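# Stand the bottle upright in the shelf's lower compartment

## Task

Set the bottle standing cap-up inside the shelving unit's lower compartment, with its entire base resting on that compartment's floor, between the short lip at the front and the higher ledge at the back.

## Robot and tools

ROBOT. Two six-joint arms, left_arm and right_arm, each ending in a parallel two-finger gripper. Each arm's base sits on a tilted plate, and one metal frame behind the arms carries both plates. A "too close" warning treats each plate and its half of the frame as part of that arm. Calibrated bases in the scene frame: left_arm (+0.047, +0.336, +0.441) m, quat_wxyz (+0.909, -0.188, +0.372, -0.001); right_arm (+0.030, -0.140, +0.441) m, quat_wxyz (+0.909, +0.184, +0.374, +0.012).

FRAME. All hand poses use the scene frame. Its origin is at table-top height, halfway between the arms' nominal bases. +z is up, +x points out over the table, and left_arm is on the +y side. Arm names do not match left or right in the images. The gripper's fingers point along its own +z and open along its y. end_effector_position is the point between the pads, about 1 cm short of the fingertips. Printed poses can be a few cm off, more at long reach.

JOINT ORDER. Every row and every per-joint list uses this order: wrist pitch (joint4), shoulder (joint2), wrist yaw (joint5), wrist roll (joint6), elbow (joint3), waist (joint1). Stated ranges in rad: wrist pitch -1.693..1.571, shoulder 0.000..3.142, wrist yaw -1.571..1.571, wrist roll -2.094..2.094, elbow 0.000..3.019, waist -2.880..2.880. The real ends can differ by up to 0.084 rad either way.

A ROW. A row is one flat list of 14 numbers, each in [-1, 1], covering both arms even if only one moves. The first 7 are left_arm: six joint numbers, then its opening. The last 7 are the same for right_arm. Joint numbers are scaled offsets, not poses. They count from the arm's Joint targets as they stood when the action (or move) began, never from the previous row. 1.0 equals 2.811 rad for waist and shoulder, 2.53 for elbow, 2.575 for wrist pitch, 8.12 for wrist yaw and 9.528 for wrist roll. Wrist yaw and roll are therefore very sensitive. A 0 keeps the joint at its target. The opening is absolute: +1 fully open, -1 closed. A 0 there is a real command to half-open, so to leave a gripper alone repeat its current value.

TOOLS.
execute_actions(actions, cameras): actions holds up to 15 actions. Each action holds up to 15 rows, and each row lasts one step of 1/30 s. A short action repeats its last row until 15 steps are filled. An empty list just reports state and images. An action is rejected for both arms if it would push a joint more than 0.084 rad beyond its range. A malformed action rejects the whole call.
move(target, speed, blend, opening_speed, blocking, cameras): target is one row, or a list of up to 15 rows. Every row counts from the same Joint targets held when the call begins. speed is in rad/s for the joint with farthest to go, 0.01 to 12.57, default 0.5; give one value or one per target. blend, in rad, rounds corners between listed targets. opening_speed (0.2 or more, scale units per second) makes the fingers close or open gradually. blocking=false returns after about 0.5 s while motion goes on. Each path lasts at least 0.5 s; anything beyond 10 s is cut short. Motion does not avoid obstacles or the other arm. The result adds a "move:" line with done, off_target, moving, held or fault, plus limits=held if steps were withheld.
wait(seconds 0..10): the scene runs on with last commands held.
stop(): brakes a running move; it needs room to brake.
zoom_image(camera, region [x0,y0,x1,y1]): enlarges part of the latest cam_left_wrist or cam_right_wrist image; the region is at most 504x504 px.
read_manual(section): returns only licence text.
finished_scene(scene=1): ends the scene for good. The bottle must stay in place with no robot help.

RESULTS. Joint positions and Joint velocities: one block per arm in the order above (rad, rad/s), plus the pad gap in m (0.094 fully open). Joint targets: the base that your next offsets count from. Tool commands: current gripper commands. grip_measured uses the opening scale. It reads slightly wide when empty and narrower than the part under a full squeeze, so the closing point does not show. grip_effort_nm: gripper motor effort, negative means closing. It is not pad force. Joint torques: numbers 1 and 5 wrap around at ±28 N m. "joint sent to its limit" means a joint was clipped at its real end. "joint command not followed" means the clearance check changed or withheld targets. MOTOR HOT appears at 85 °C. At 100 °C an OVER-TEMPERATURE FAULT drops that arm for 30 to 60 s or more.

MOTION LIMITS. Each step, a target may lead the measured angle by at most 0.716 rad (waist, shoulder), 0.645 (elbow), 0.69 (wrist pitch), 1.84 (wrist yaw) or 3.24 (wrist roll). Targets that would put the gripper more than 110 mm from where it is get scaled back, so large moves take several actions.

CAMERAS. cam_left_wrist and cam_right_wrist, each 672x504, are mounted on the wrists. Their calibration is given, but their images can lag while the arm moves.

CAUTIONS. Do not let the bottle or anything else fall or be left off the table; that fails the task. Avoid drops, releasing a moving object, fast impacts and hard pushes. Keep the arms from striking or squeezing each other; a gripper closing on the other arm's fingers counts as such a press. Grasp with moderate closing and let go by commanding an opening well above grip_measured. If an arm is pressing against something, command its targets back past its measured positions. Holding loads, staying stretched out or straining toward unreachable poses heats the motors, even while you think. Objects may get brief outside nudges, so check the bottle before finishing.

Each tool is called after ">>>" by a JSON object that holds its "op" and its "data", one argument or row to a line.

## Session

>>> {"op": "execute_actions", "data": {
  "actions": []
}}

Scene clock: 0.00 s.
left_arm: end_effector_position=(+0.5761, -0.0028, +0.3246) grip_measured=+1.000 grip_effort_nm=n/a end_effector_quat_wxyz=(+0.462, +0.635, +0.493, -0.375) | right_arm: end_effector_position=(+0.3260, -0.2238, +0.2206) grip_measured=+1.000 grip_effort_nm=n/a end_effector_quat_wxyz=(+0.055, -0.546, +0.822, +0.153)
Joint names: [wrist pitch, shoulder, wrist yaw, wrist roll, elbow, waist]
Joint positions: left_arm=[-0.166 1.65 0.615 1.596 1.107 -0.438 0.094] | right_arm=[-0.302 1.093 -0.232 -1.616 0.478 -0.437 0.094]
Joint velocities: within noise
Joint torques (N m): no reading
Heat: left arm: hottest waist 27 °C; right arm: hottest elbow 28 °C.
Joint targets: left_arm=[-0.165 1.652 0.614 1.596 1.115 -0.437] | right_arm=[-0.302 1.088 -0.233 -1.616 0.481 -0.435]
Tool commands: left_gripper/opening=+1.0 right_gripper/opening=+1.0

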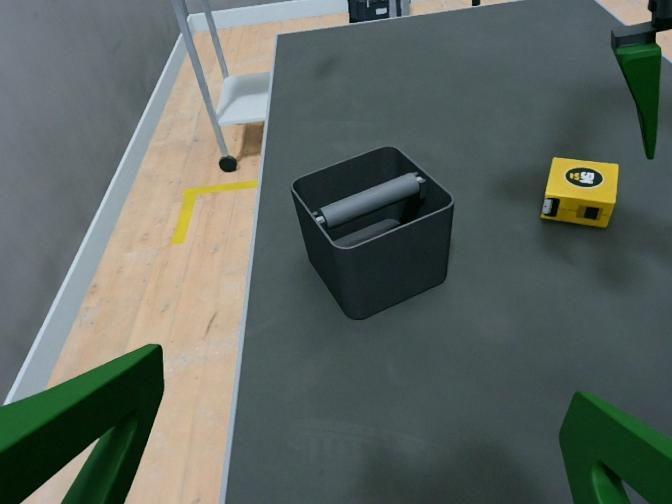

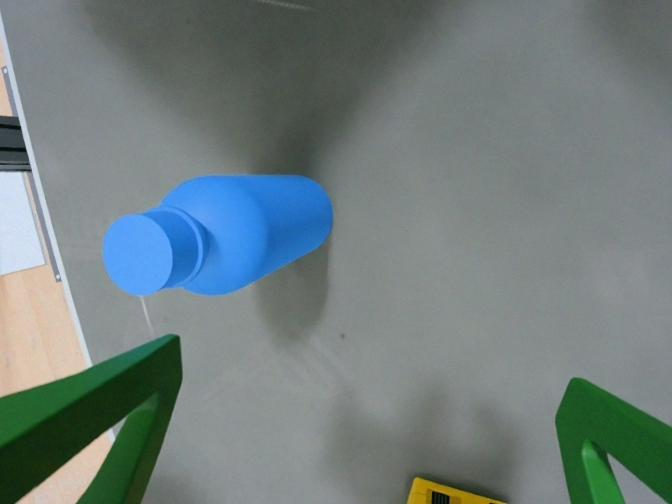

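>>> {"op": "move", "data": {
  "target": [0,0,-0.0757,0,0,0,1, 0,0,0,0,0,0,1],
  "speed": 1.0,
  "cameras": ["cam_left_wrist"]
}}

Scene clock: 4.83 s.
left_arm: end_effector_position=(+0.5972, +0.0548, +0.2411) grip_measured=+1.000 grip_effort_nm=-0.017 end_effector_quat_wxyz=(+0.287, +0.722, +0.606, -0.171) | right_arm: end_effector_position=(+0.3260, -0.2238, +0.2206) grip_measured=+1.000 grip_effort_nm=-0.017 end_effector_quat_wxyz=(+0.055, -0.546, +0.822, +0.153)
Joint names: [wrist pitch, shoulder, wrist yaw, wrist roll, elbow, waist]
Joint positions: left_arm=[-0.166 1.65 0.002 1.596 1.107 -0.438 0.094] | right_arm=[-0.302 1.093 -0.232 -1.616 0.478 -0.437 0.094]
Joint velocities: within noise
Joint torques (N m): left_arm=[-0.27 -13.45 0.25 0.05 3.03 -8.12] | right_arm=[0.06 -7.06 -0.2 0.04 0.9 0.15]
Heat: left arm: hottest waist 27 °C; right arm: hottest elbow 28 °C.
Joint targets: left_arm=[-0.165 1.652 0.000 1.596 1.115 -0.437] | right_arm=[-0.302 1.088 -0.233 -1.616 0.481 -0.435]
move: done
camera_calibration:
cam_left_wrist: T_world_to_cam=[[-0.983384, -0.00675349, -0.181411, 0.637825], [0.0343486, 0.974335, -0.222467, 0.0166574], [0.178258, -0.225002, -0.957913, 0.237444], [0, 0, 0, 1]] pos_world=[0.584328, 0.0415031, 0.346865]
Images, in order (width x height): cam_left_wrist 672x504.

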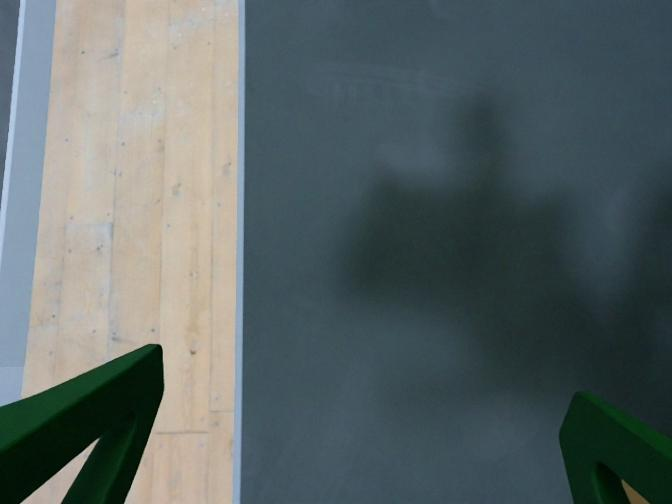

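>>> {"op": "move", "data": {
  "target": [0,0,-0.1,0,0,0,1, 0,0,0,0,0,0,1],
  "speed": 1.0,
  "cameras": ["cam_left_wrist"]
}}

Scene clock: 6.50 s.
left_arm: end_effector_position=(+0.6144, +0.1854, +0.2081) grip_measured=+1.000 grip_effort_nm=-0.017 end_effector_quat_wxyz=(+0.017, +0.733, +0.669, +0.122) | right_arm: end_effector_position=(+0.3260, -0.2238, +0.2206) grip_measured=+1.000 grip_effort_nm=-0.012 end_effector_quat_wxyz=(+0.055, -0.546, +0.822, +0.153)
Joint names: [wrist pitch, shoulder, wrist yaw, wrist roll, elbow, waist]
Joint positions: left_arm=[-0.166 1.65 -0.81 1.596 1.107 -0.438 0.094] | right_arm=[-0.302 1.093 -0.232 -1.616 0.478 -0.437 0.094]
Joint velocities: within noise
Joint torques (N m): left_arm=[-0.32 -13.33 -0.25 0.04 2.96 -7.77] | right_arm=[-0.14 -7.36 -0.19 0.02 0.8 -0.09]
Heat: left arm: hottest waist 27 °C; right arm: hottest elbow 28 °C.
Joint targets: left_arm=[-0.165 1.652 -0.812 1.596 1.115 -0.437] | right_arm=[-0.302 1.088 -0.233 -1.616 0.481 -0.435]
move: done
camera_calibration:
cam_left_wrist: T_world_to_cam=[[-0.969048, 0.0121402, -0.246573, 0.650926], [-0.125769, 0.835182, 0.5354, -0.152128], [0.212433, 0.54984, -0.807805, 0.0362256], [0, 0, 0, 1]] pos_world=[0.60395, 0.0992336, 0.271213]
Images, in order (width x height): cam_left_wrist 672x504.

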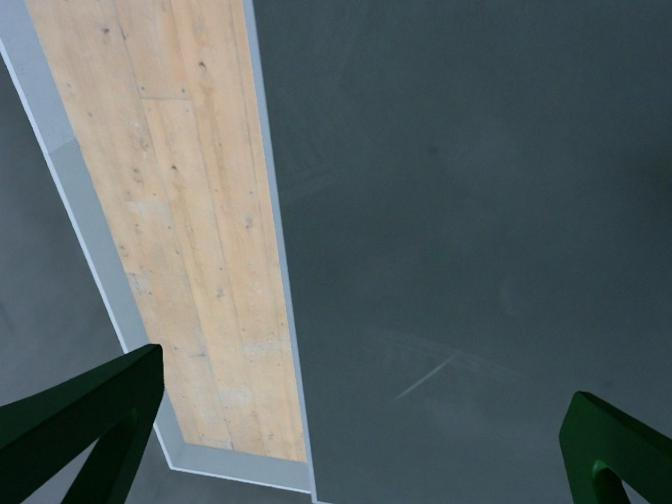

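>>> {"op": "move", "data": {
  "target": [0,0,0,-0.0835,0,0,1, 0,0,0,0,0,0,1],
  "speed": 1.0,
  "cameras": ["cam_left_wrist"]
}}

Scene clock: 9.10 s.
left_arm: end_effector_position=(+0.6144, +0.1855, +0.2081) grip_measured=+1.000 grip_effort_nm=-0.027 end_effector_quat_wxyz=(+0.062, +0.425, +0.897, +0.107) | right_arm: end_effector_position=(+0.3260, -0.2238, +0.2206) grip_measured=+1.000 grip_effort_nm=-0.007 end_effector_quat_wxyz=(+0.055, -0.546, +0.822, +0.153)
Joint names: [wrist pitch, shoulder, wrist yaw, wrist roll, elbow, waist]
Joint positions: left_arm=[-0.166 1.65 -0.81 0.818 1.107 -0.438 0.094] | right_arm=[-0.302 1.093 -0.232 -1.616 0.478 -0.437 0.094]
Joint velocities: within noise
Joint torques (N m): left_arm=[-0.27 -13.33 -0.29 -0.14 3.03 -7.71] | right_arm=[0.01 -7.24 -0.2 0.05 0.88 -0.15]
Heat: left arm: hottest waist 28 °C; right arm: hottest elbow 28 °C.
Joint targets: left_arm=[-0.165 1.652 -0.812 0.801 1.115 -0.437] | right_arm=[-0.302 1.088 -0.233 -1.616 0.481 -0.435]
move: done
camera_calibration:
cam_left_wrist: T_world_to_cam=[[-0.671397, -0.684218, -0.284732, 0.605099], [-0.735372, 0.56741, 0.370506, 0.306367], [-0.0919473, 0.458141, -0.884111, 0.256155], [0, 0, 0, 1]] pos_world=[0.655108, 0.122828, 0.285249]
Images, in order (width x height): cam_left_wrist 672x504.

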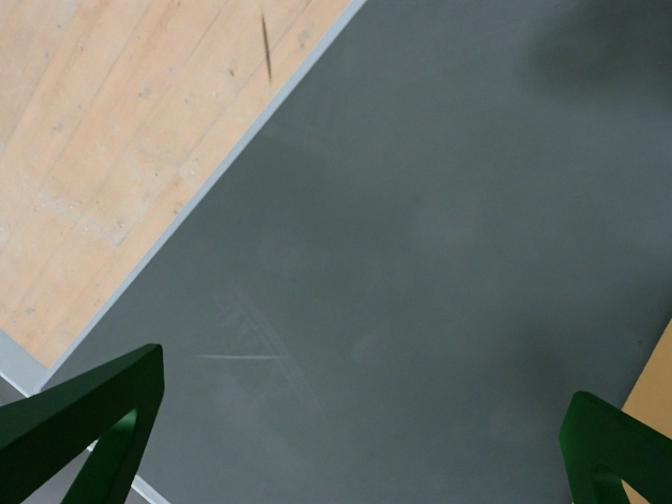

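>>> {"op": "move", "data": {
  "target": [0,0,0.03,-0.074,0,0,1, 0,0,0,0,0,0,1],
  "speed": 1.0,
  "cameras": ["cam_left_wrist"]
}}

Scene clock: 11.03 s.
left_arm: end_effector_position=(+0.6113, +0.1446, +0.2067) grip_measured=+1.000 grip_effort_nm=-0.027 end_effector_quat_wxyz=(+0.097, +0.101, +0.989, -0.040) | right_arm: end_effector_position=(+0.3260, -0.2238, +0.2206) grip_measured=+1.000 grip_effort_nm=-0.007 end_effector_quat_wxyz=(+0.055, -0.546, +0.822, +0.153)
Joint names: [wrist pitch, shoulder, wrist yaw, wrist roll, elbow, waist]
Joint positions: left_arm=[-0.166 1.65 -0.571 0.113 1.107 -0.438 0.094] | right_arm=[-0.302 1.093 -0.232 -1.616 0.478 -0.437 0.094]
Joint velocities: within noise
Joint torques (N m): left_arm=[-0.27 -13.45 -0.01 -0.1 3 -8] | right_arm=[-0.2 -7.3 -0.2 0.05 0.95 0.03]
Heat: left arm: hottest waist 28 °C; right arm: hottest elbow 28 °C.
Joint targets: left_arm=[-0.165 1.652 -0.569 0.096 1.115 -0.437] | right_arm=[-0.302 1.088 -0.233 -1.616 0.481 -0.435]
move: done
camera_calibration:
cam_left_wrist: T_world_to_cam=[[-0.100661, -0.994311, 0.0348392, 0.204595], [-0.963362, 0.106157, 0.2463, 0.559634], [-0.248597, -0.00877018, -0.968567, 0.453987], [0, 0, 0, 1]] pos_world=[0.672584, 0.148003, 0.294752]
Images, in order (width x height): cam_left_wrist 672x504.

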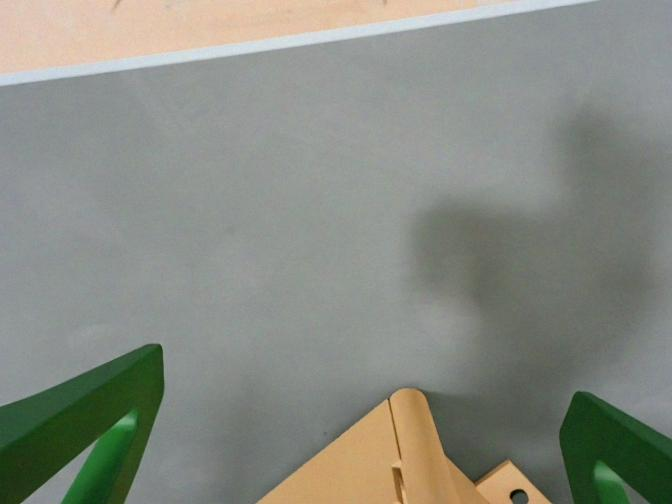

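>>> {"op": "move", "data": {
  "target": [0,0,0,0,0,0,1, 0,0,-0.0945,0.3375,0,0,1],
  "speed": 2.5,
  "cameras": ["cam_right_wrist"]
}}

Scene clock: 14.23 s.
left_arm: end_effector_position=(+0.6113, +0.1446, +0.2067) grip_measured=+1.000 grip_effort_nm=-0.027 end_effector_quat_wxyz=(+0.097, +0.100, +0.989, -0.040) | right_arm: end_effector_position=(+0.3820, -0.1360, +0.2957) grip_measured=+1.000 grip_effort_nm=-0.066 end_effector_quat_wxyz=(-0.342, +0.757, +0.427, +0.357)
Joint names: [wrist pitch, shoulder, wrist yaw, wrist roll, elbow, waist]
Joint positions: left_arm=[-0.166 1.65 -0.571 0.112 1.107 -0.438 0.094] | right_arm=[-0.302 1.093 -0.997 1.583 0.478 -0.437 0.094]
Joint velocities: within noise
Joint torques (N m): left_arm=[-0.23 -13.45 -0.02 -0.1 3.03 -8] | right_arm=[0.05 -7.41 -0.51 0.21 0.98 0.15]
Heat: left arm: hottest waist 28 °C; right arm: hottest elbow 28 °C.
Joint targets: left_arm=[-0.165 1.652 -0.569 0.096 1.115 -0.437] | right_arm=[-0.302 1.088 -1.000 1.599 0.481 -0.435]
move: done
camera_calibration:
cam_right_wrist: T_world_to_cam=[[-0.908105, 0.404791, 0.107188, 0.376857], [0.135668, 0.0422441, 0.989853, -0.305944], [0.396156, 0.913433, -0.0932793, 0.110498], [0, 0, 0, 1]] pos_world=[0.339958, -0.240557, 0.272752]
Images, in order (width x height): cam_right_wrist 672x504.

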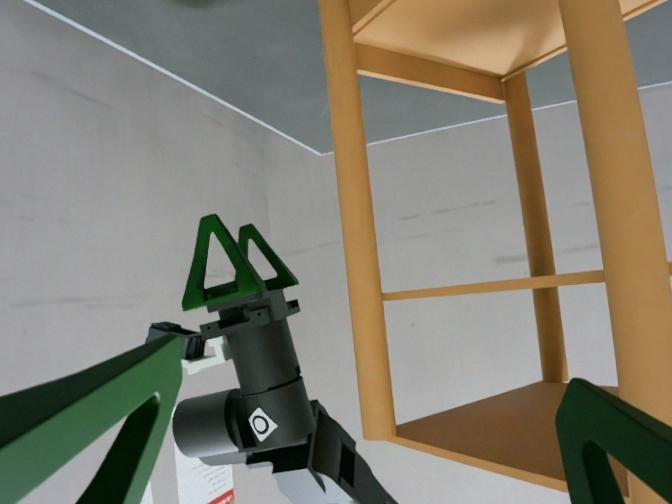

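>>> {"op": "zoom_image", "data": {
  "camera": "cam_right_wrist",
  "region": [300, 0, 672, 504]
}}

>>> {"op": "move", "data": {
  "target": [0,0,0,0,0,0,1, 0,0,-0.0493,-0.3258,0,0,1],
  "speed": 3,
  "cameras": ["cam_right_wrist"]
}}

Scaled by 1.000.

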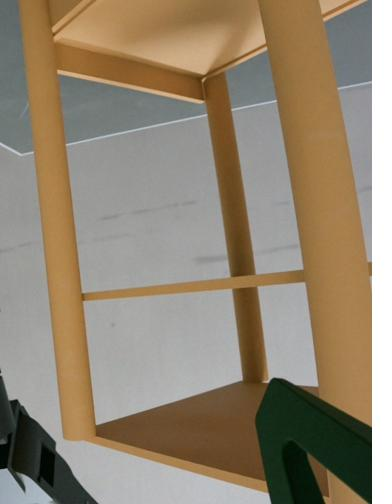

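Scene clock: 17.07 s.
left_arm: end_effector_position=(+0.6113, +0.1446, +0.2067) grip_measured=+1.000 grip_effort_nm=-0.027 end_effector_quat_wxyz=(+0.097, +0.100, +0.989, -0.040) | right_arm: end_effector_position=(+0.4034, -0.1200, +0.3586) grip_measured=+1.000 grip_effort_nm=-0.120 end_effector_quat_wxyz=(+0.484, -0.327, +0.682, +0.440)
Joint names: [wrist pitch, shoulder, wrist yaw, wrist roll, elbow, waist]
Joint positions: left_arm=[-0.166 1.65 -0.571 0.112 1.107 -0.438 0.094] | right_arm=[-0.302 1.093 -1.398 -1.488 0.478 -0.437 0.094]
Joint velocities: within noise
Joint torques (N m): left_arm=[-0.24 -13.51 -0.02 -0.1 3.04 -7.82] | right_arm=[0.03 -7.36 -0.63 -0.11 1.01 0.03]
Heat: left arm: hottest waist 28 °C; right arm: hottest elbow 28 °C.
Joint targets: left_arm=[-0.165 1.652 -0.569 0.096 1.115 -0.437] | right_arm=[-0.302 1.088 -1.400 -1.505 0.481 -0.435]
move: done
camera_calibration:
cam_right_wrist: T_world_to_cam=[[0.916477, -0.346544, -0.199943, -0.332818], [-0.351998, -0.460861, -0.814681, 0.411608], [0.190177, 0.817016, -0.544351, 0.326577], [0, 0, 0, 1]] pos_world=[0.387798, -0.192461, 0.446557]
Images, in order (width x height): cam_right_wrist 672x504.

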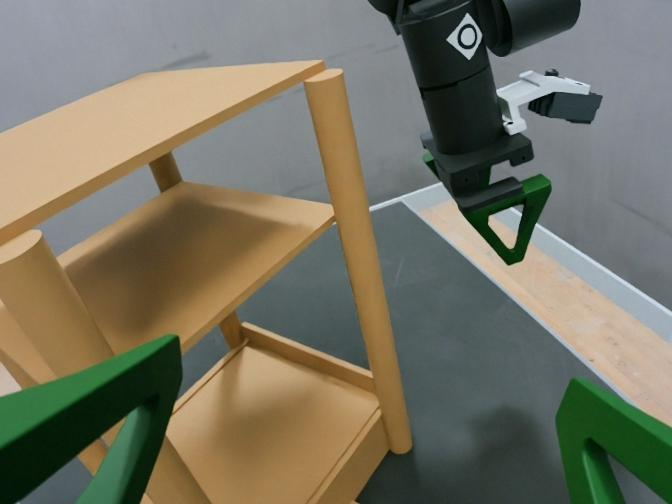

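>>> {"op": "zoom_image", "data": {
  "camera": "cam_right_wrist",
  "region": [120, 280, 440, 504]
}}

Scaled by 1.575 from the camera's 672x504 image, which has a finer 960x720 frame.

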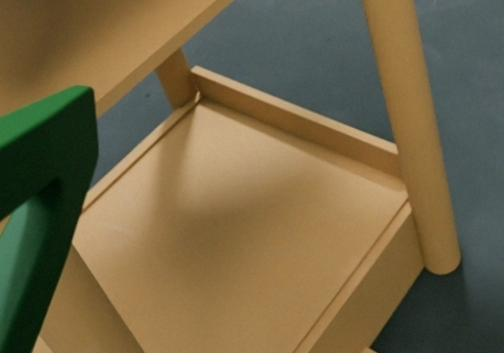

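>>> {"op": "move", "data": {
  "target": [0,0,0,0,0,0,1, -0.1522,0.1798,0.0212,-0.0572,0.133,-0.0153,1],
  "speed": 0.7,
  "cameras": ["cam_right_wrist"]
}}

Scene clock: 22.97 s.
left_arm: end_effector_position=(+0.6113, +0.1446, +0.2067) grip_measured=+1.000 grip_effort_nm=-0.027 end_effector_quat_wxyz=(+0.097, +0.100, +0.989, -0.040) | right_arm: end_effector_position=(+0.3987, -0.1377, +0.2205) grip_measured=+1.000 grip_effort_nm=-0.120 end_effector_quat_wxyz=(+0.409, -0.394, +0.684, +0.457)
Joint names: [wrist pitch, shoulder, wrist yaw, wrist roll, elbow, waist]
Joint positions: left_arm=[-0.166 1.65 -0.571 0.112 1.107 -0.438 0.094] | right_arm=[-0.68 1.593 -1.229 -2.033 0.812 -0.474 0.094]
Joint velocities: within noise
Joint torques (N m): left_arm=[-0.23 -13.45 -0.01 -0.11 3.06 -7.82] | right_arm=[-1.09 -9.76 -0.34 -0.11 -0.9 -0.5]
Heat: left arm: hottest waist 28 °C; right arm: hottest elbow 28 °C.
Joint targets: left_arm=[-0.165 1.652 -0.569 0.096 1.115 -0.437] | right_arm=[-0.694 1.594 -1.228 -2.050 0.818 -0.478]
move: done
camera_calibration:
cam_right_wrist: T_world_to_cam=[[0.951914, -0.204556, -0.228071, -0.350735], [-0.305844, -0.591097, -0.746367, 0.237872], [0.0178613, 0.780232, -0.625236, 0.348249], [0, 0, 0, 1]] pos_world=[0.400401, -0.202854, 0.315285]
Images, in order (width x height): cam_right_wrist 672x504.

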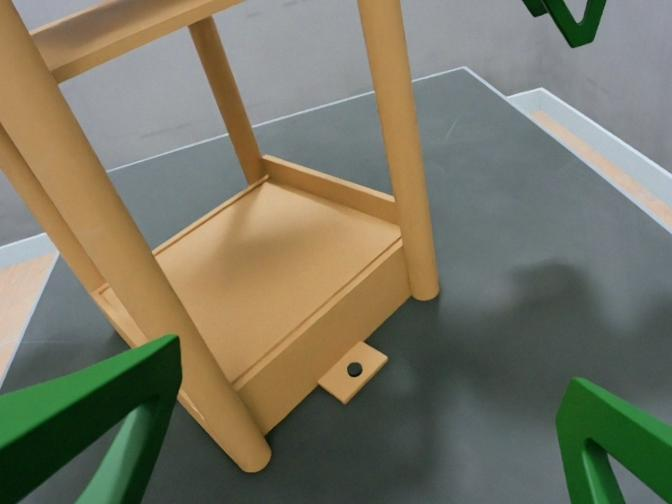

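>>> {"op": "zoom_image", "data": {
  "camera": "cam_right_wrist",
  "region": [80, 140, 440, 410]
}}

>>> {"op": "zoom_image", "data": {
  "camera": "cam_right_wrist",
  "region": [80, 220, 280, 480]
}}

Scaled by 1.400 from the camera's 672x504 image, which has a finer 960x720 frame.

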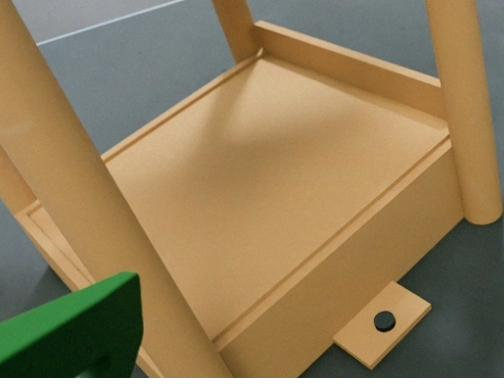

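Scaled by 1.938 from the camera's 672x504 image, which has a finer 960x720 frame.

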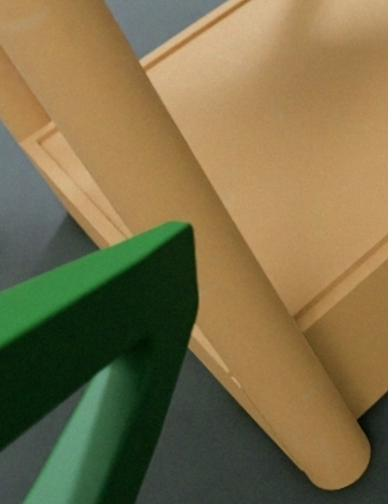

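>>> {"op": "zoom_image", "data": {
  "camera": "cam_right_wrist",
  "region": [340, 180, 440, 310]
}}

>>> {"op": "zoom_image", "data": {
  "camera": "cam_right_wrist",
  "region": [210, 130, 300, 210]
}}

>>> {"op": "zoom_image", "data": {
  "camera": "cam_right_wrist",
  "region": [80, 260, 160, 360]
}}

Scaled by 3.877 from the camera's 672x504 image, which has a finer 960x720 frame.

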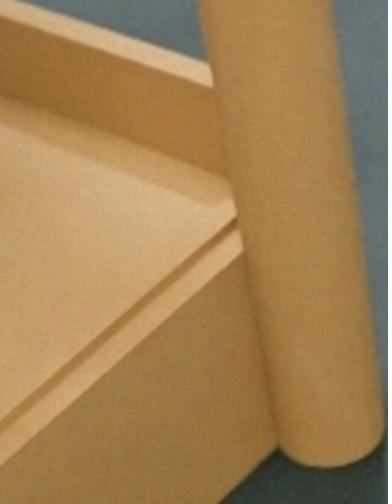

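Scaled by 5.600 from the camera's 672x504 image, which has a finer 960x720 frame.

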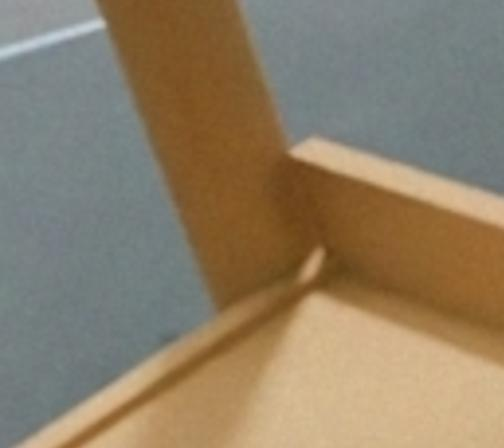

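Scaled by 5.040 from the camera's 672x504 image, which has a finer 960x720 frame.

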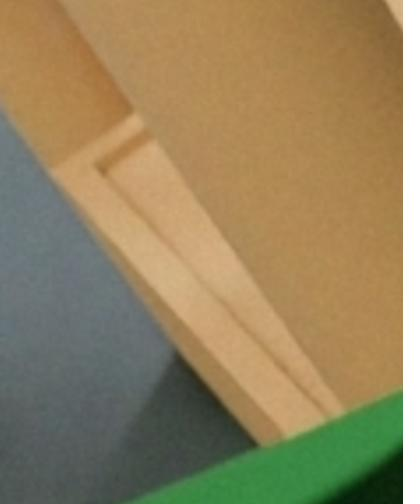

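>>> {"op": "move", "data": {
  "target": [0,0,0,0,0,0,1, -0.2606,-0.0267,0.0959,0.2287,0.1202,-0.0523,1],
  "speed": 2.0,
  "cameras": ["cam_right_wrist"]
}}

Scene clock: 29.43 s.
left_arm: end_effector_position=(+0.6113, +0.1446, +0.2067) grip_measured=+1.000 grip_effort_nm=-0.032 end_effector_quat_wxyz=(+0.097, +0.100, +0.989, -0.040) | right_arm: end_effector_position=(+0.3510, -0.2734, +0.2326) grip_measured=+1.000 grip_effort_nm=-0.139 end_effector_quat_wxyz=(-0.445, +0.407, +0.760, +0.245)
Joint names: [wrist pitch, shoulder, wrist yaw, wrist roll, elbow, waist]
Joint positions: left_arm=[-0.166 1.65 -0.571 0.112 1.107 -0.438 0.094] | right_arm=[-1.347 1.542 -0.451 0.112 1.109 -0.62 0.094]
Joint velocities: within noise
Joint torques (N m): left_arm=[-0.25 -13.51 -0.01 -0.1 3.04 -7.82] | right_arm=[-1.76 -12.92 0.02 0.24 2.13 -1.96]
Heat: left arm: hottest waist 28 °C; right arm: hottest elbow 28 °C.
Joint targets: left_arm=[-0.165 1.652 -0.569 0.096 1.115 -0.437] | right_arm=[-1.365 1.518 -0.449 0.129 1.122 -0.625]
move: done
camera_calibration:
cam_right_wrist: T_world_to_cam=[[-0.830342, -0.544644, -0.117879, 0.176613], [-0.126393, -0.0219511, 0.991737, -0.159569], [-0.542731, 0.83838, -0.0506123, 0.541515], [0, 0, 0, 1]] pos_world=[0.420378, -0.361307, 0.206477]
Images, in order (width x height): cam_right_wrist 672x504.

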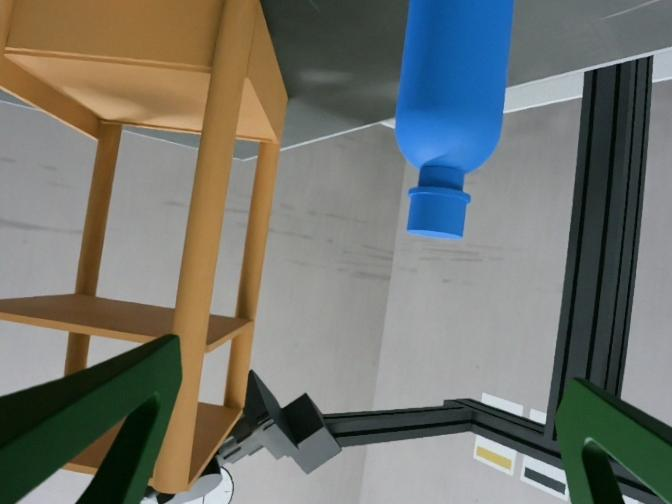

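>>> {"op": "move", "data": {
  "target": [0,0,0,0,0,0,1, 0.08,0.0672,0.001,-0.0021,-0.0055,-0.0135,1],
  "speed": 0.5,
  "cameras": ["cam_right_wrist"]
}}

Scene clock: 31.67 s.
left_arm: end_effector_position=(+0.6113, +0.1446, +0.2067) grip_measured=+1.000 grip_effort_nm=-0.027 end_effector_quat_wxyz=(+0.097, +0.100, +0.989, -0.040) | right_arm: end_effector_position=(+0.3101, -0.2792, +0.1588) grip_measured=+1.000 grip_effort_nm=-0.144 end_effector_quat_wxyz=(-0.440, +0.422, +0.758, +0.234)
Joint names: [wrist pitch, shoulder, wrist yaw, wrist roll, elbow, waist]
Joint positions: left_arm=[-0.166 1.65 -0.571 0.112 1.107 -0.438 0.094] | right_arm=[-1.166 1.717 -0.442 0.113 1.111 -0.659 0.094]
Joint velocities: within noise
Joint torques (N m): left_arm=[-0.29 -13.39 -0.02 -0.11 2.99 -8.12] | right_arm=[-0.75 -11.4 -0.01 -0.03 -0.64 -2.67]
Heat: left arm: hottest waist 28 °C; right arm: hottest elbow 28 °C.
Joint targets: left_arm=[-0.165 1.652 -0.569 0.096 1.115 -0.437] | right_arm=[-1.159 1.707 -0.441 0.109 1.108 -0.663]
move: done
camera_calibration:
cam_right_wrist: T_world_to_cam=[[-0.840768, -0.533706, -0.0909263, 0.132891], [-0.11606, 0.0136325, 0.993149, -0.0851376], [-0.52881, 0.84556, -0.0734035, 0.521748], [0, 0, 0, 1]] pos_world=[0.377755, -0.369084, 0.134936]
Images, in order (width x height): cam_right_wrist 672x504.

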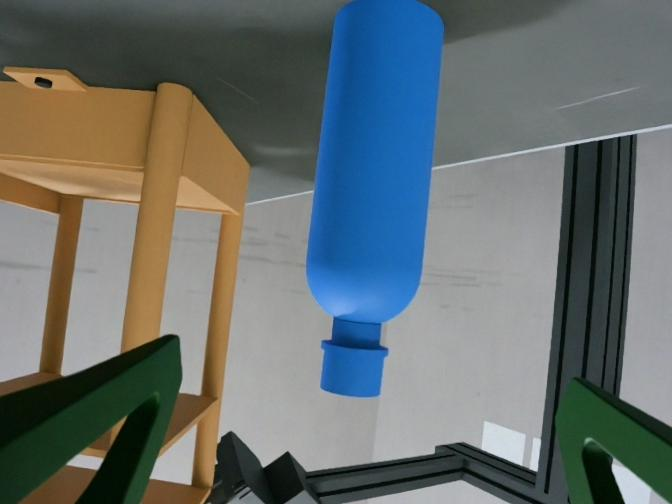

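>>> {"op": "move", "data": {
  "target": [0,0,0,0,0,0,1, 0.1522,0.0621,-0.003,0.0133,-0.0656,0.048,1],
  "speed": 0.35,
  "cameras": ["cam_right_wrist"]
}}

Scene clock: 34.57 s.
left_arm: end_effector_position=(+0.6113, +0.1446, +0.2067) grip_measured=+1.000 grip_effort_nm=-0.027 end_effector_quat_wxyz=(+0.097, +0.100, +0.989, -0.040) | right_arm: end_effector_position=(+0.2524, -0.1914, +0.0922) grip_measured=+1.000 grip_effort_nm=-0.144 end_effector_quat_wxyz=(-0.427, +0.411, +0.769, +0.240)
Joint names: [wrist pitch, shoulder, wrist yaw, wrist roll, elbow, waist]
Joint positions: left_arm=[-0.166 1.65 -0.571 0.112 1.107 -0.438 0.094] | right_arm=[-0.775 1.879 -0.463 0.219 0.962 -0.537 0.094]
Joint velocities: within noise
Joint torques (N m): left_arm=[-0.14 -13.45 -0.02 -0.11 3.03 -7.88] | right_arm=[-0.65 -9.05 -0.17 0.2 -4.98 -0.21]
Heat: left arm: hottest waist 28 °C; right arm: hottest elbow 28 °C.
Joint targets: left_arm=[-0.165 1.652 -0.569 0.096 1.115 -0.437] | right_arm=[-0.767 1.882 -0.465 0.236 0.941 -0.528]
move: done
camera_calibration:
cam_right_wrist: T_world_to_cam=[[-0.828621, -0.545697, -0.124905, 0.122881], [-0.15486, 0.00902777, 0.987895, -0.0174512], [-0.537964, 0.837934, -0.091987, 0.414592], [0, 0, 0, 1]] pos_world=[0.322155, -0.280188, 0.0707256]
Images, in order (width x height): cam_right_wrist 672x504.

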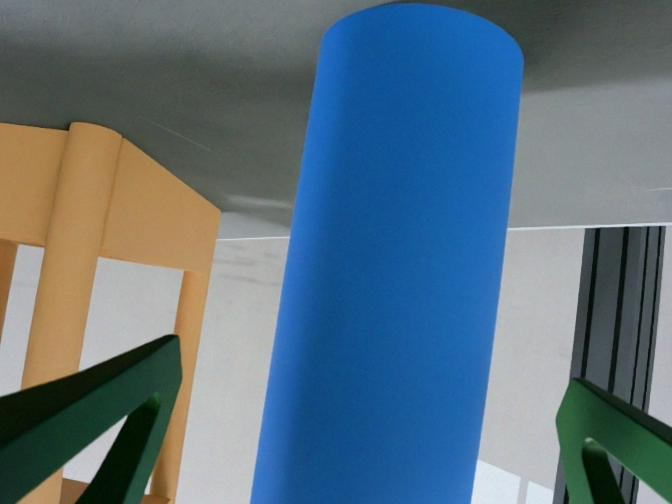

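>>> {"op": "move", "data": {
  "target": [0,0,0,0,0,0,1, 0.0031,0.0036,0,0.0018,-0.0079,0.0032,1],
  "speed": 0.1,
  "cameras": ["cam_right_wrist"]
}}

Scene clock: 36.47 s.
left_arm: end_effector_position=(+0.6113, +0.1446, +0.2067) grip_measured=+1.000 grip_effort_nm=-0.027 end_effector_quat_wxyz=(+0.097, +0.100, +0.989, -0.040) | right_arm: end_effector_position=(+0.2456, -0.1846, +0.0945) grip_measured=+1.000 grip_effort_nm=-0.144 end_effector_quat_wxyz=(-0.435, +0.415, +0.763, +0.238)
Joint names: [wrist pitch, shoulder, wrist yaw, wrist roll, elbow, waist]
Joint positions: left_arm=[-0.166 1.65 -0.571 0.112 1.107 -0.438 0.094] | right_arm=[-0.767 1.884 -0.463 0.236 0.946 -0.531 0.094]
Joint velocities: within noise
Joint torques (N m): left_arm=[-0.2 -13.51 -0.01 -0.1 3.06 -7.94] | right_arm=[-0.72 -8.59 -0.16 0.23 -5.52 -0.26]
Heat: left arm: hottest waist 28 °C; right arm: hottest elbow 28 °C.
Joint targets: left_arm=[-0.165 1.652 -0.569 0.096 1.115 -0.437] | right_arm=[-0.759 1.892 -0.466 0.253 0.922 -0.519]
move: done
camera_calibration:
cam_right_wrist: T_world_to_cam=[[-0.834098, -0.540831, -0.108545, 0.121969], [-0.133723, 0.00734166, 0.990992, -0.0267206], [-0.535162, 0.8411, -0.078445, 0.404173], [0, 0, 0, 1]] pos_world=[0.314459, -0.273789, 0.0714244]
Images, in order (width x height): cam_right_wrist 672x504.

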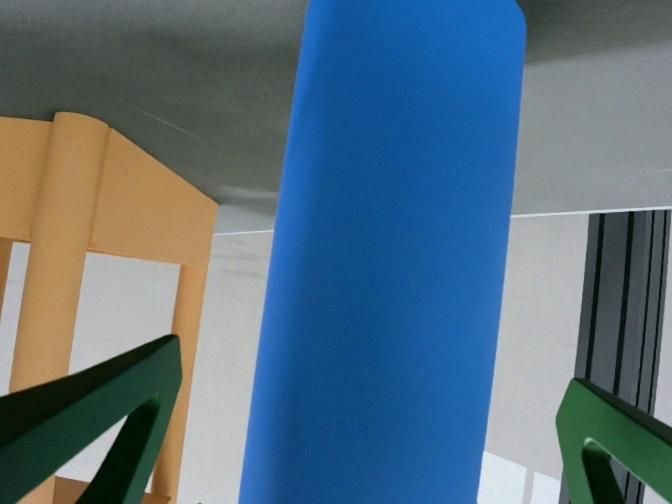

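>>> {"op": "move", "data": {
  "target": [0,0,0,0,0,0,1, 0,0,0,0,0,0,0.0],
  "opening_speed": 0.5,
  "cameras": ["cam_right_wrist"]
}}

Scene clock: 39.10 s.
left_arm: end_effector_position=(+0.6113, +0.1446, +0.2067) grip_measured=+1.000 grip_effort_nm=-0.032 end_effector_quat_wxyz=(+0.097, +0.100, +0.989, -0.040) | right_arm: end_effector_position=(+0.2459, -0.1844, +0.0945) grip_measured=+0.148 grip_effort_nm=-1.033 end_effector_quat_wxyz=(-0.435, +0.417, +0.762, +0.237)
Joint names: [wrist pitch, shoulder, wrist yaw, wrist roll, elbow, waist]
Joint positions: left_arm=[-0.166 1.65 -0.571 0.112 1.107 -0.438 0.094] | right_arm=[-0.767 1.884 -0.465 0.241 0.946 -0.53 0.054]
Joint velocities: within noise
Joint torques (N m): left_arm=[-0.27 -13.39 -0.02 -0.11 3.02 -7.82] | right_arm=[-0.73 -8.29 -0.11 0.18 -5.52 -0.03]
Heat: left arm: hottest waist 28 °C; right arm: hottest elbow 28 °C.
Joint targets: left_arm=[-0.165 1.652 -0.569 0.096 1.115 -0.437] | right_arm=[-0.759 1.892 -0.465 0.253 0.922 -0.519]
move: done
camera_calibration:
cam_right_wrist: T_world_to_cam=[[-0.836166, -0.538159, -0.105879, 0.123064], [-0.131388, 0.00911628, 0.991289, -0.0269073], [-0.532506, 0.842794, -0.0783305, 0.403729], [0, 0, 0, 1]] pos_world=[0.314355, -0.273787, 0.071327]
Images, in order (width x height): cam_right_wrist 672x504.

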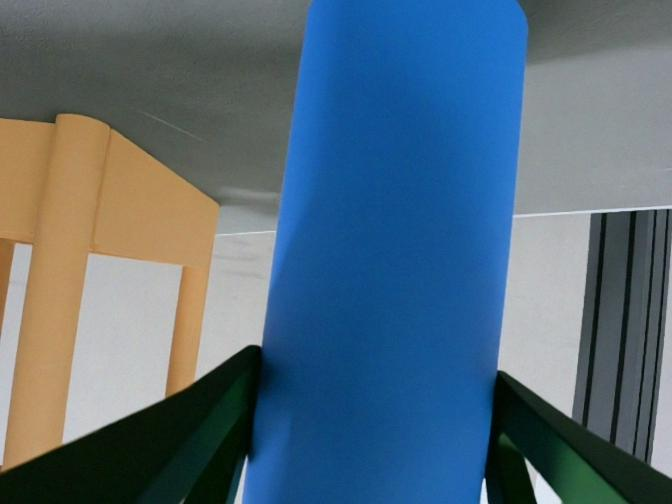

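>>> {"op": "move", "data": {
  "target": [-0.4862,0.0626,0.0783,-0.0909,0.2387,0.0729,1, -0.0357,-0.0864,0.0002,-0.0013,-0.0522,-0.0078,0.0],
  "speed": 0.7
}}

Scene clock: 43.43 s.
left_arm: end_effector_position=(+0.5963, +0.1889, +0.2508) grip_measured=+1.000 grip_effort_nm=-0.032 end_effector_quat_wxyz=(-0.399, -0.244, +0.875, -0.127) | right_arm: end_effector_position=(+0.2553, -0.1890, +0.1586) grip_measured=+0.147 grip_effort_nm=-1.043 end_effector_quat_wxyz=(-0.421, +0.419, +0.770, +0.235)
Joint names: [wrist pitch, shoulder, wrist yaw, wrist roll, elbow, waist]
Joint positions: left_arm=[-1.406 1.8 0.065 -0.753 1.689 -0.244 0.094] | right_arm=[-0.82 1.674 -0.463 0.241 0.822 -0.537 0.054]
Joint velocities: within noise
Joint torques (N m): left_arm=[-1.87 -15.15 0.27 -0.12 5.74 -7] | right_arm=[-2.06 -10.7 -0.12 0.02 -5.35 -0.91]
Heat: left arm: hottest waist 28 °C; right arm: hottest elbow 28 °C.
Joint targets: left_arm=[-1.417 1.828 0.067 -0.770 1.719 -0.232] | right_arm=[-0.851 1.649 -0.464 0.241 0.790 -0.541]
move: done
camera_calibration:
cam_left_wrist: T_world_to_cam=[[0.552775, -0.82951, -0.0797093, -0.146521], [-0.172691, -0.207602, 0.96285, -0.0623278], [-0.815241, -0.518474, -0.258006, 0.749405], [0, 0, 0, 1]] pos_world=[0.681175, 0.254067, 0.241684]
cam_right_wrist: T_world_to_cam=[[-0.833767, -0.539767, -0.116117, 0.135892], [-0.156533, 0.0294155, 0.987235, -0.0782234], [-0.529461, 0.8413, -0.109017, 0.421521], [0, 0, 0, 1]] pos_world=[0.324237, -0.278974, 0.138957]

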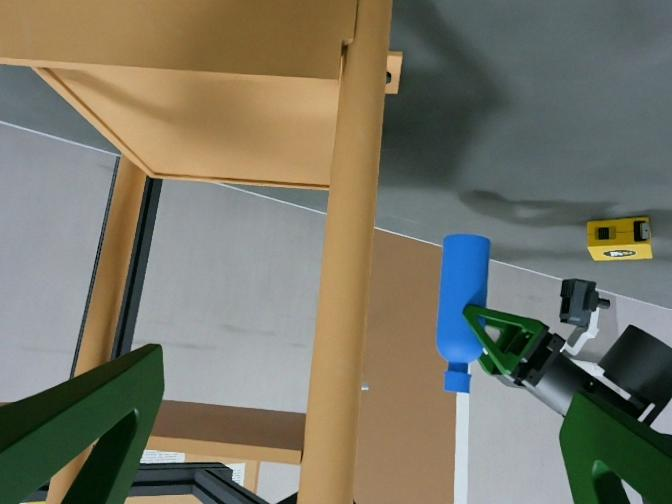

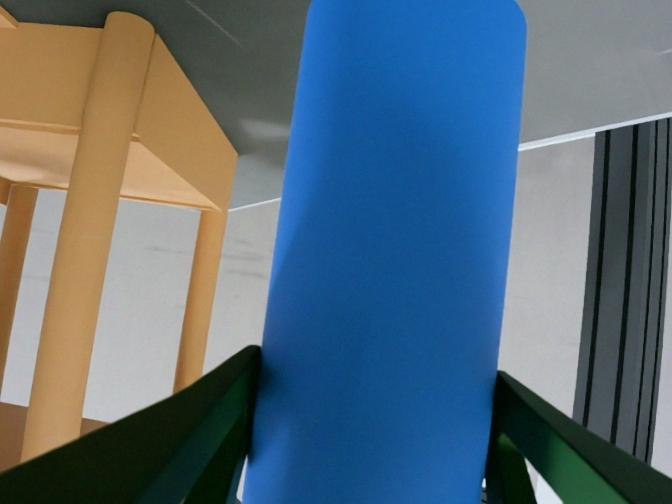

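>>> {"op": "zoom_image", "data": {
  "camera": "cam_left_wrist",
  "region": [0, 340, 400, 504]
}}

>>> {"op": "zoom_image", "data": {
  "camera": "cam_left_wrist",
  "region": [400, 200, 560, 420]
}}

Scaled by 1.260 from the camera's 672x504 image, which has a finer 960x720 frame.

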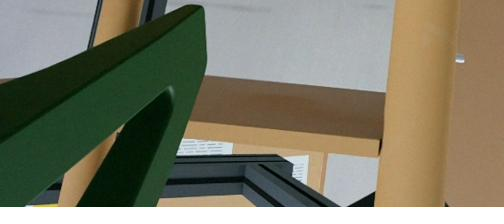

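Scaled by 2.291 from the camera's 672x504 image, which has a finer 960x720 frame.

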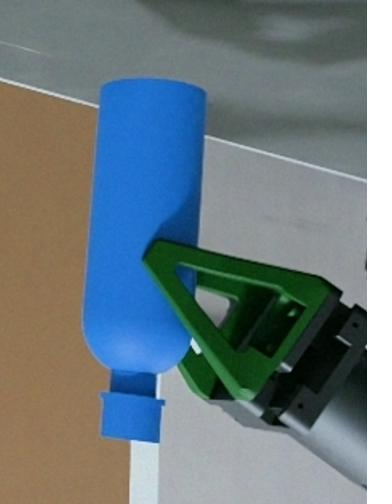

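>>> {"op": "move", "data": {
  "target": [0,0,0,0,0,0,1, -0.0287,0.0174,-0.0007,0.0553,0.1466,0.1708,0.0],
  "speed": 0.5
}}

Scene clock: 47.37 s.
left_arm: end_effector_position=(+0.5963, +0.1889, +0.2508) grip_measured=+1.000 grip_effort_nm=-0.032 end_effector_quat_wxyz=(-0.399, -0.245, +0.874, -0.126) | right_arm: end_effector_position=(+0.4437, -0.0460, +0.1681) grip_measured=+0.147 grip_effort_nm=-1.043 end_effector_quat_wxyz=(-0.423, +0.415, +0.769, +0.240)
Joint names: [wrist pitch, shoulder, wrist yaw, wrist roll, elbow, waist]
Joint positions: left_arm=[-1.406 1.8 0.065 -0.754 1.689 -0.244 0.094] | right_arm=[-0.901 1.697 -0.463 0.751 1.156 -0.07 0.054]
Joint velocities: within noise
Joint torques (N m): left_arm=[-1.88 -15.21 0.26 -0.11 5.78 -7.06] | right_arm=[-1.58 -11.63 -0.52 0.19 1.25 4.54]
Heat: left arm: hottest waist 28 °C; right arm: hottest elbow 28 °C.
Joint targets: left_arm=[-1.417 1.828 0.067 -0.770 1.719 -0.232] | right_arm=[-0.925 1.698 -0.470 0.768 1.160 -0.061]
move: done
camera_calibration:
cam_left_wrist: T_world_to_cam=[[0.553173, -0.829194, -0.0802332, -0.146748], [-0.172315, -0.208117, 0.962806, -0.0624432], [-0.81505, -0.518773, -0.258007, 0.749351], [0, 0, 0, 1]] pos_world=[0.681176, 0.254065, 0.241684]
cam_right_wrist: T_world_to_cam=[[-0.831799, -0.540812, -0.12503, 0.371852], [-0.159438, 0.0170259, 0.987061, -0.0616375], [-0.531686, 0.840971, -0.100388, 0.401481], [0, 0, 0, 1]] pos_world=[0.51294, -0.135482, 0.147637]

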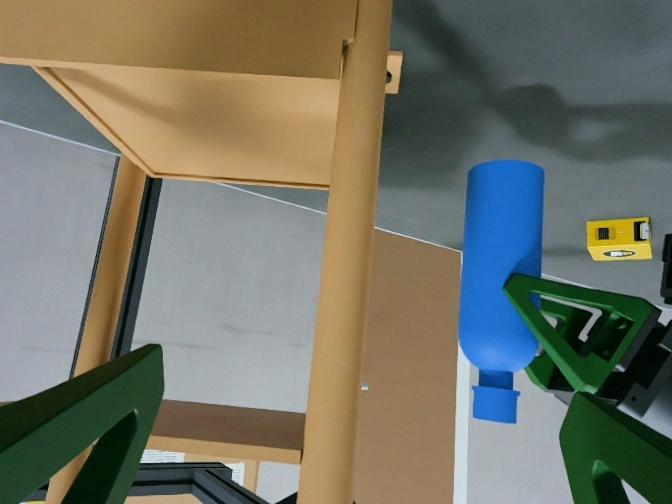

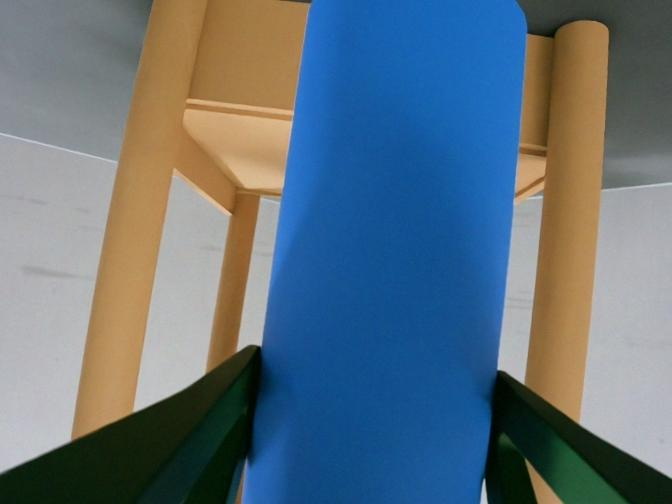

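>>> {"op": "move", "data": {
  "target": [
    [0,0,0,0,0,0,1, 0.0920,0.0121,0.0022,0.0169,-0.0593,0.0494,0.0],
    [0,0,0,0,0,0,1, 0.1810,0.0384,0.0058,0.0329,-0.0949,0.0996,0.0]
  ],
  "speed": 0.3,
  "blend": 0.05
}}

Scene clock: 50.30 s.
left_arm: end_effector_position=(+0.5963, +0.1889, +0.2508) grip_measured=+1.000 grip_effort_nm=-0.032 end_effector_quat_wxyz=(-0.399, -0.245, +0.874, -0.126) | right_arm: end_effector_position=(+0.3497, +0.0923, +0.1672) grip_measured=+0.147 grip_effort_nm=-1.043 end_effector_quat_wxyz=(-0.433, +0.423, +0.762, +0.230)
Joint names: [wrist pitch, shoulder, wrist yaw, wrist roll, elbow, waist]
Joint positions: left_arm=[-1.406 1.8 0.065 -0.754 1.689 -0.244 0.094] | right_arm=[-0.462 1.806 -0.415 1.064 0.932 0.194 0.054]
Joint velocities: within noise
Joint torques (N m): left_arm=[-1.89 -15.44 0.27 -0.12 5.76 -6.89] | right_arm=[-0.2 -8.82 -0.6 0.21 -1.89 7.94]
Heat: left arm: hottest waist 28 °C; right arm: hottest elbow 28 °C.
Joint targets: left_arm=[-1.417 1.828 0.067 -0.770 1.719 -0.232] | right_arm=[-0.459 1.806 -0.422 1.081 0.920 0.219]
move: done
camera_calibration:
cam_left_wrist: T_world_to_cam=[[0.553173, -0.829194, -0.0802332, -0.146748], [-0.172315, -0.208117, 0.962806, -0.0624432], [-0.81505, -0.518773, -0.258007, 0.749351], [0, 0, 0, 1]] pos_world=[0.681176, 0.254065, 0.241684]
cam_right_wrist: T_world_to_cam=[[-0.839026, -0.53643, -0.0909862, 0.364786], [-0.125676, 0.0283675, 0.991666, -0.0917198], [-0.529379, 0.843468, -0.0912173, 0.232562], [0, 0, 0, 1]] pos_world=[0.417651, 0.00212546, 0.14536]

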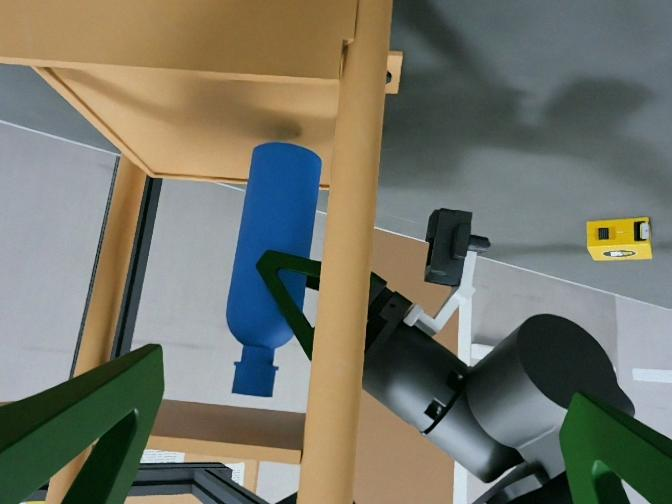

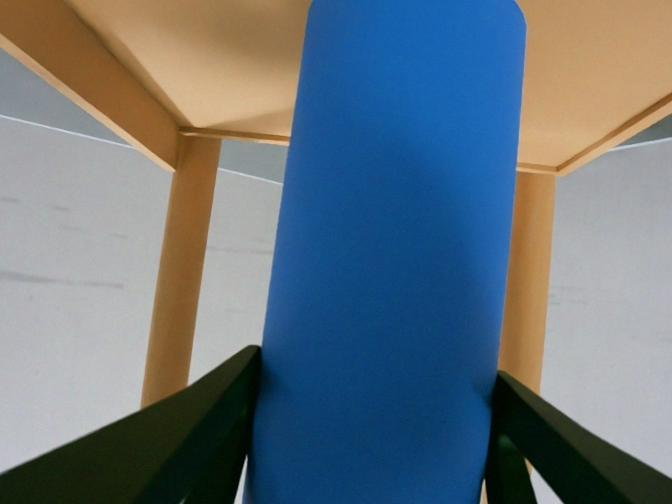

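>>> {"op": "move", "data": {
  "target": [0,0,0,0,0,0,1, 0,0.0075,-0.0016,-0.0048,0.0099,-0.0043,0.0],
  "speed": 0.1,
  "cameras": ["cam_left_wrist"]
}}

Scene clock: 52.43 s.
left_arm: end_effector_position=(+0.5963, +0.1889, +0.2508) grip_measured=+1.000 grip_effort_nm=-0.032 end_effector_quat_wxyz=(-0.399, -0.245, +0.874, -0.126) | right_arm: end_effector_position=(+0.3471, +0.0959, +0.1635) grip_measured=+0.147 grip_effort_nm=-1.038 end_effector_quat_wxyz=(-0.437, +0.418, +0.761, +0.233)
Joint names: [wrist pitch, shoulder, wrist yaw, wrist roll, elbow, waist]
Joint positions: left_arm=[-1.406 1.8 0.065 -0.754 1.689 -0.244 0.094] | right_arm=[-0.462 1.826 -0.424 1.052 0.941 0.194 0.054]
Joint velocities: within noise
Joint torques (N m): left_arm=[-1.87 -15.38 0.26 -0.11 5.79 -7] | right_arm=[-0.27 -9.05 -0.75 -0.21 -0.64 7.53]
Heat: left arm: hottest waist 28 °C; right arm: hottest elbow 28 °C.
Joint targets: left_arm=[-1.417 1.828 0.067 -0.771 1.719 -0.232] | right_arm=[-0.459 1.827 -0.436 1.035 0.945 0.207]
move: done
camera_calibration:
cam_left_wrist: T_world_to_cam=[[0.5533, -0.829077, -0.0805593, -0.146647], [-0.172099, -0.208404, 0.962782, -0.0625082], [-0.81501, -0.518843, -0.257993, 0.749309], [0, 0, 0, 1]] pos_world=[0.681076, 0.254165, 0.241685]
Images, in order (width x height): cam_left_wrist 672x504.

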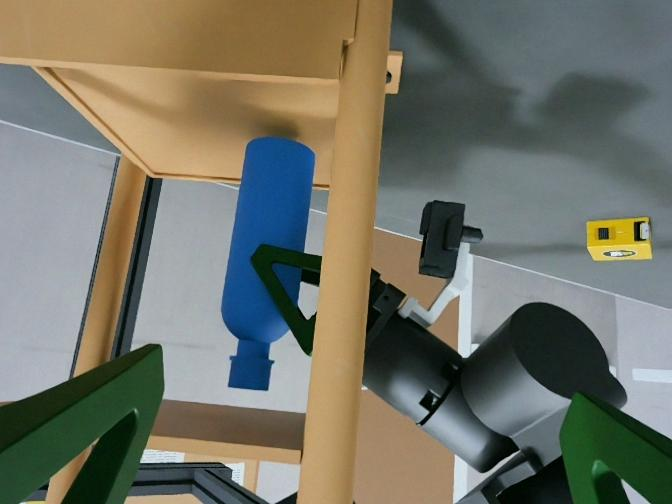

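>>> {"op": "move", "data": {
  "target": [0,0,0,0,0,0,1, 0,0.0039,-0.0006,-0.0012,0.004,-0.006,0.0],
  "speed": 0.05,
  "cameras": ["cam_left_wrist"]
}}

>>> {"op": "zoom_image", "data": {
  "camera": "cam_left_wrist",
  "region": [200, 60, 380, 200]
}}

Scene clock: 53.63 s.
left_arm: end_effector_position=(+0.5963, +0.1889, +0.2508) grip_measured=+1.000 grip_effort_nm=-0.037 end_effector_quat_wxyz=(-0.399, -0.245, +0.874, -0.126) | right_arm: end_effector_position=(+0.3497, +0.0941, +0.1585) grip_measured=+0.147 grip_effort_nm=-1.043 end_effector_quat_wxyz=(-0.436, +0.418, +0.761, +0.236)
Joint names: [wrist pitch, shoulder, wrist yaw, wrist roll, elbow, waist]
Joint positions: left_arm=[-1.406 1.8 0.065 -0.754 1.689 -0.244 0.094] | right_arm=[-0.462 1.835 -0.429 1.041 0.951 0.184 0.054]
Joint velocities: within noise
Joint torques (N m): left_arm=[-1.88 -15.33 0.27 -0.12 5.68 -6.89] | right_arm=[-0.18 -9.11 -0.78 -0.09 -0.69 6.65]
Heat: left arm: hottest waist 28 °C; right arm: hottest elbow 28 °C.
Joint targets: left_arm=[-1.417 1.828 0.067 -0.771 1.719 -0.232] | right_arm=[-0.459 1.838 -0.441 1.024 0.956 0.190]
move: done
camera_calibration:
cam_left_wrist: T_world_to_cam=[[0.5533, -0.829077, -0.0805593, -0.146647], [-0.172099, -0.208404, 0.962782, -0.0625082], [-0.81501, -0.518843, -0.257993, 0.749309], [0, 0, 0, 1]] pos_world=[0.681076, 0.254165, 0.241685]
Images, in order (width x height): cam_left_wrist 672x504.

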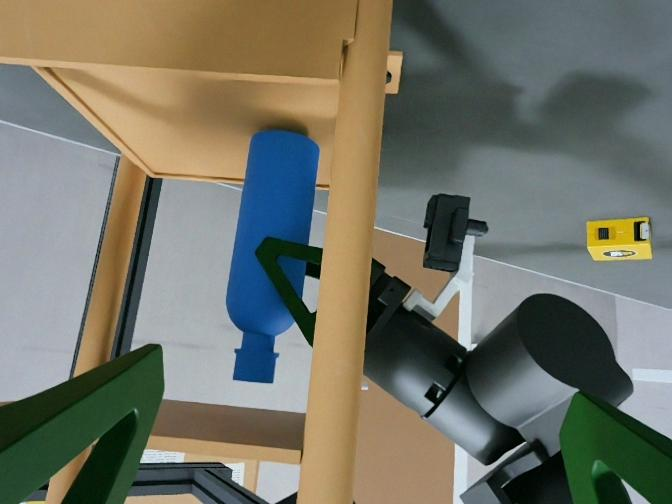

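Scaled by 2.800 from the camera's 672x504 image, which has a finer 960x720 frame.

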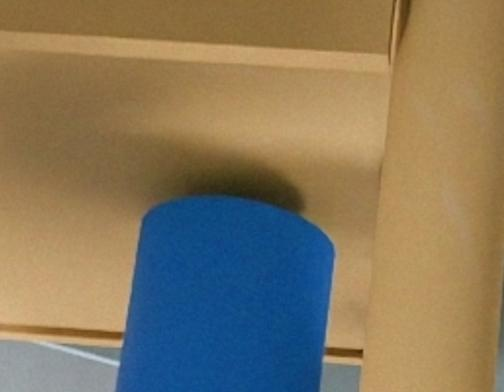

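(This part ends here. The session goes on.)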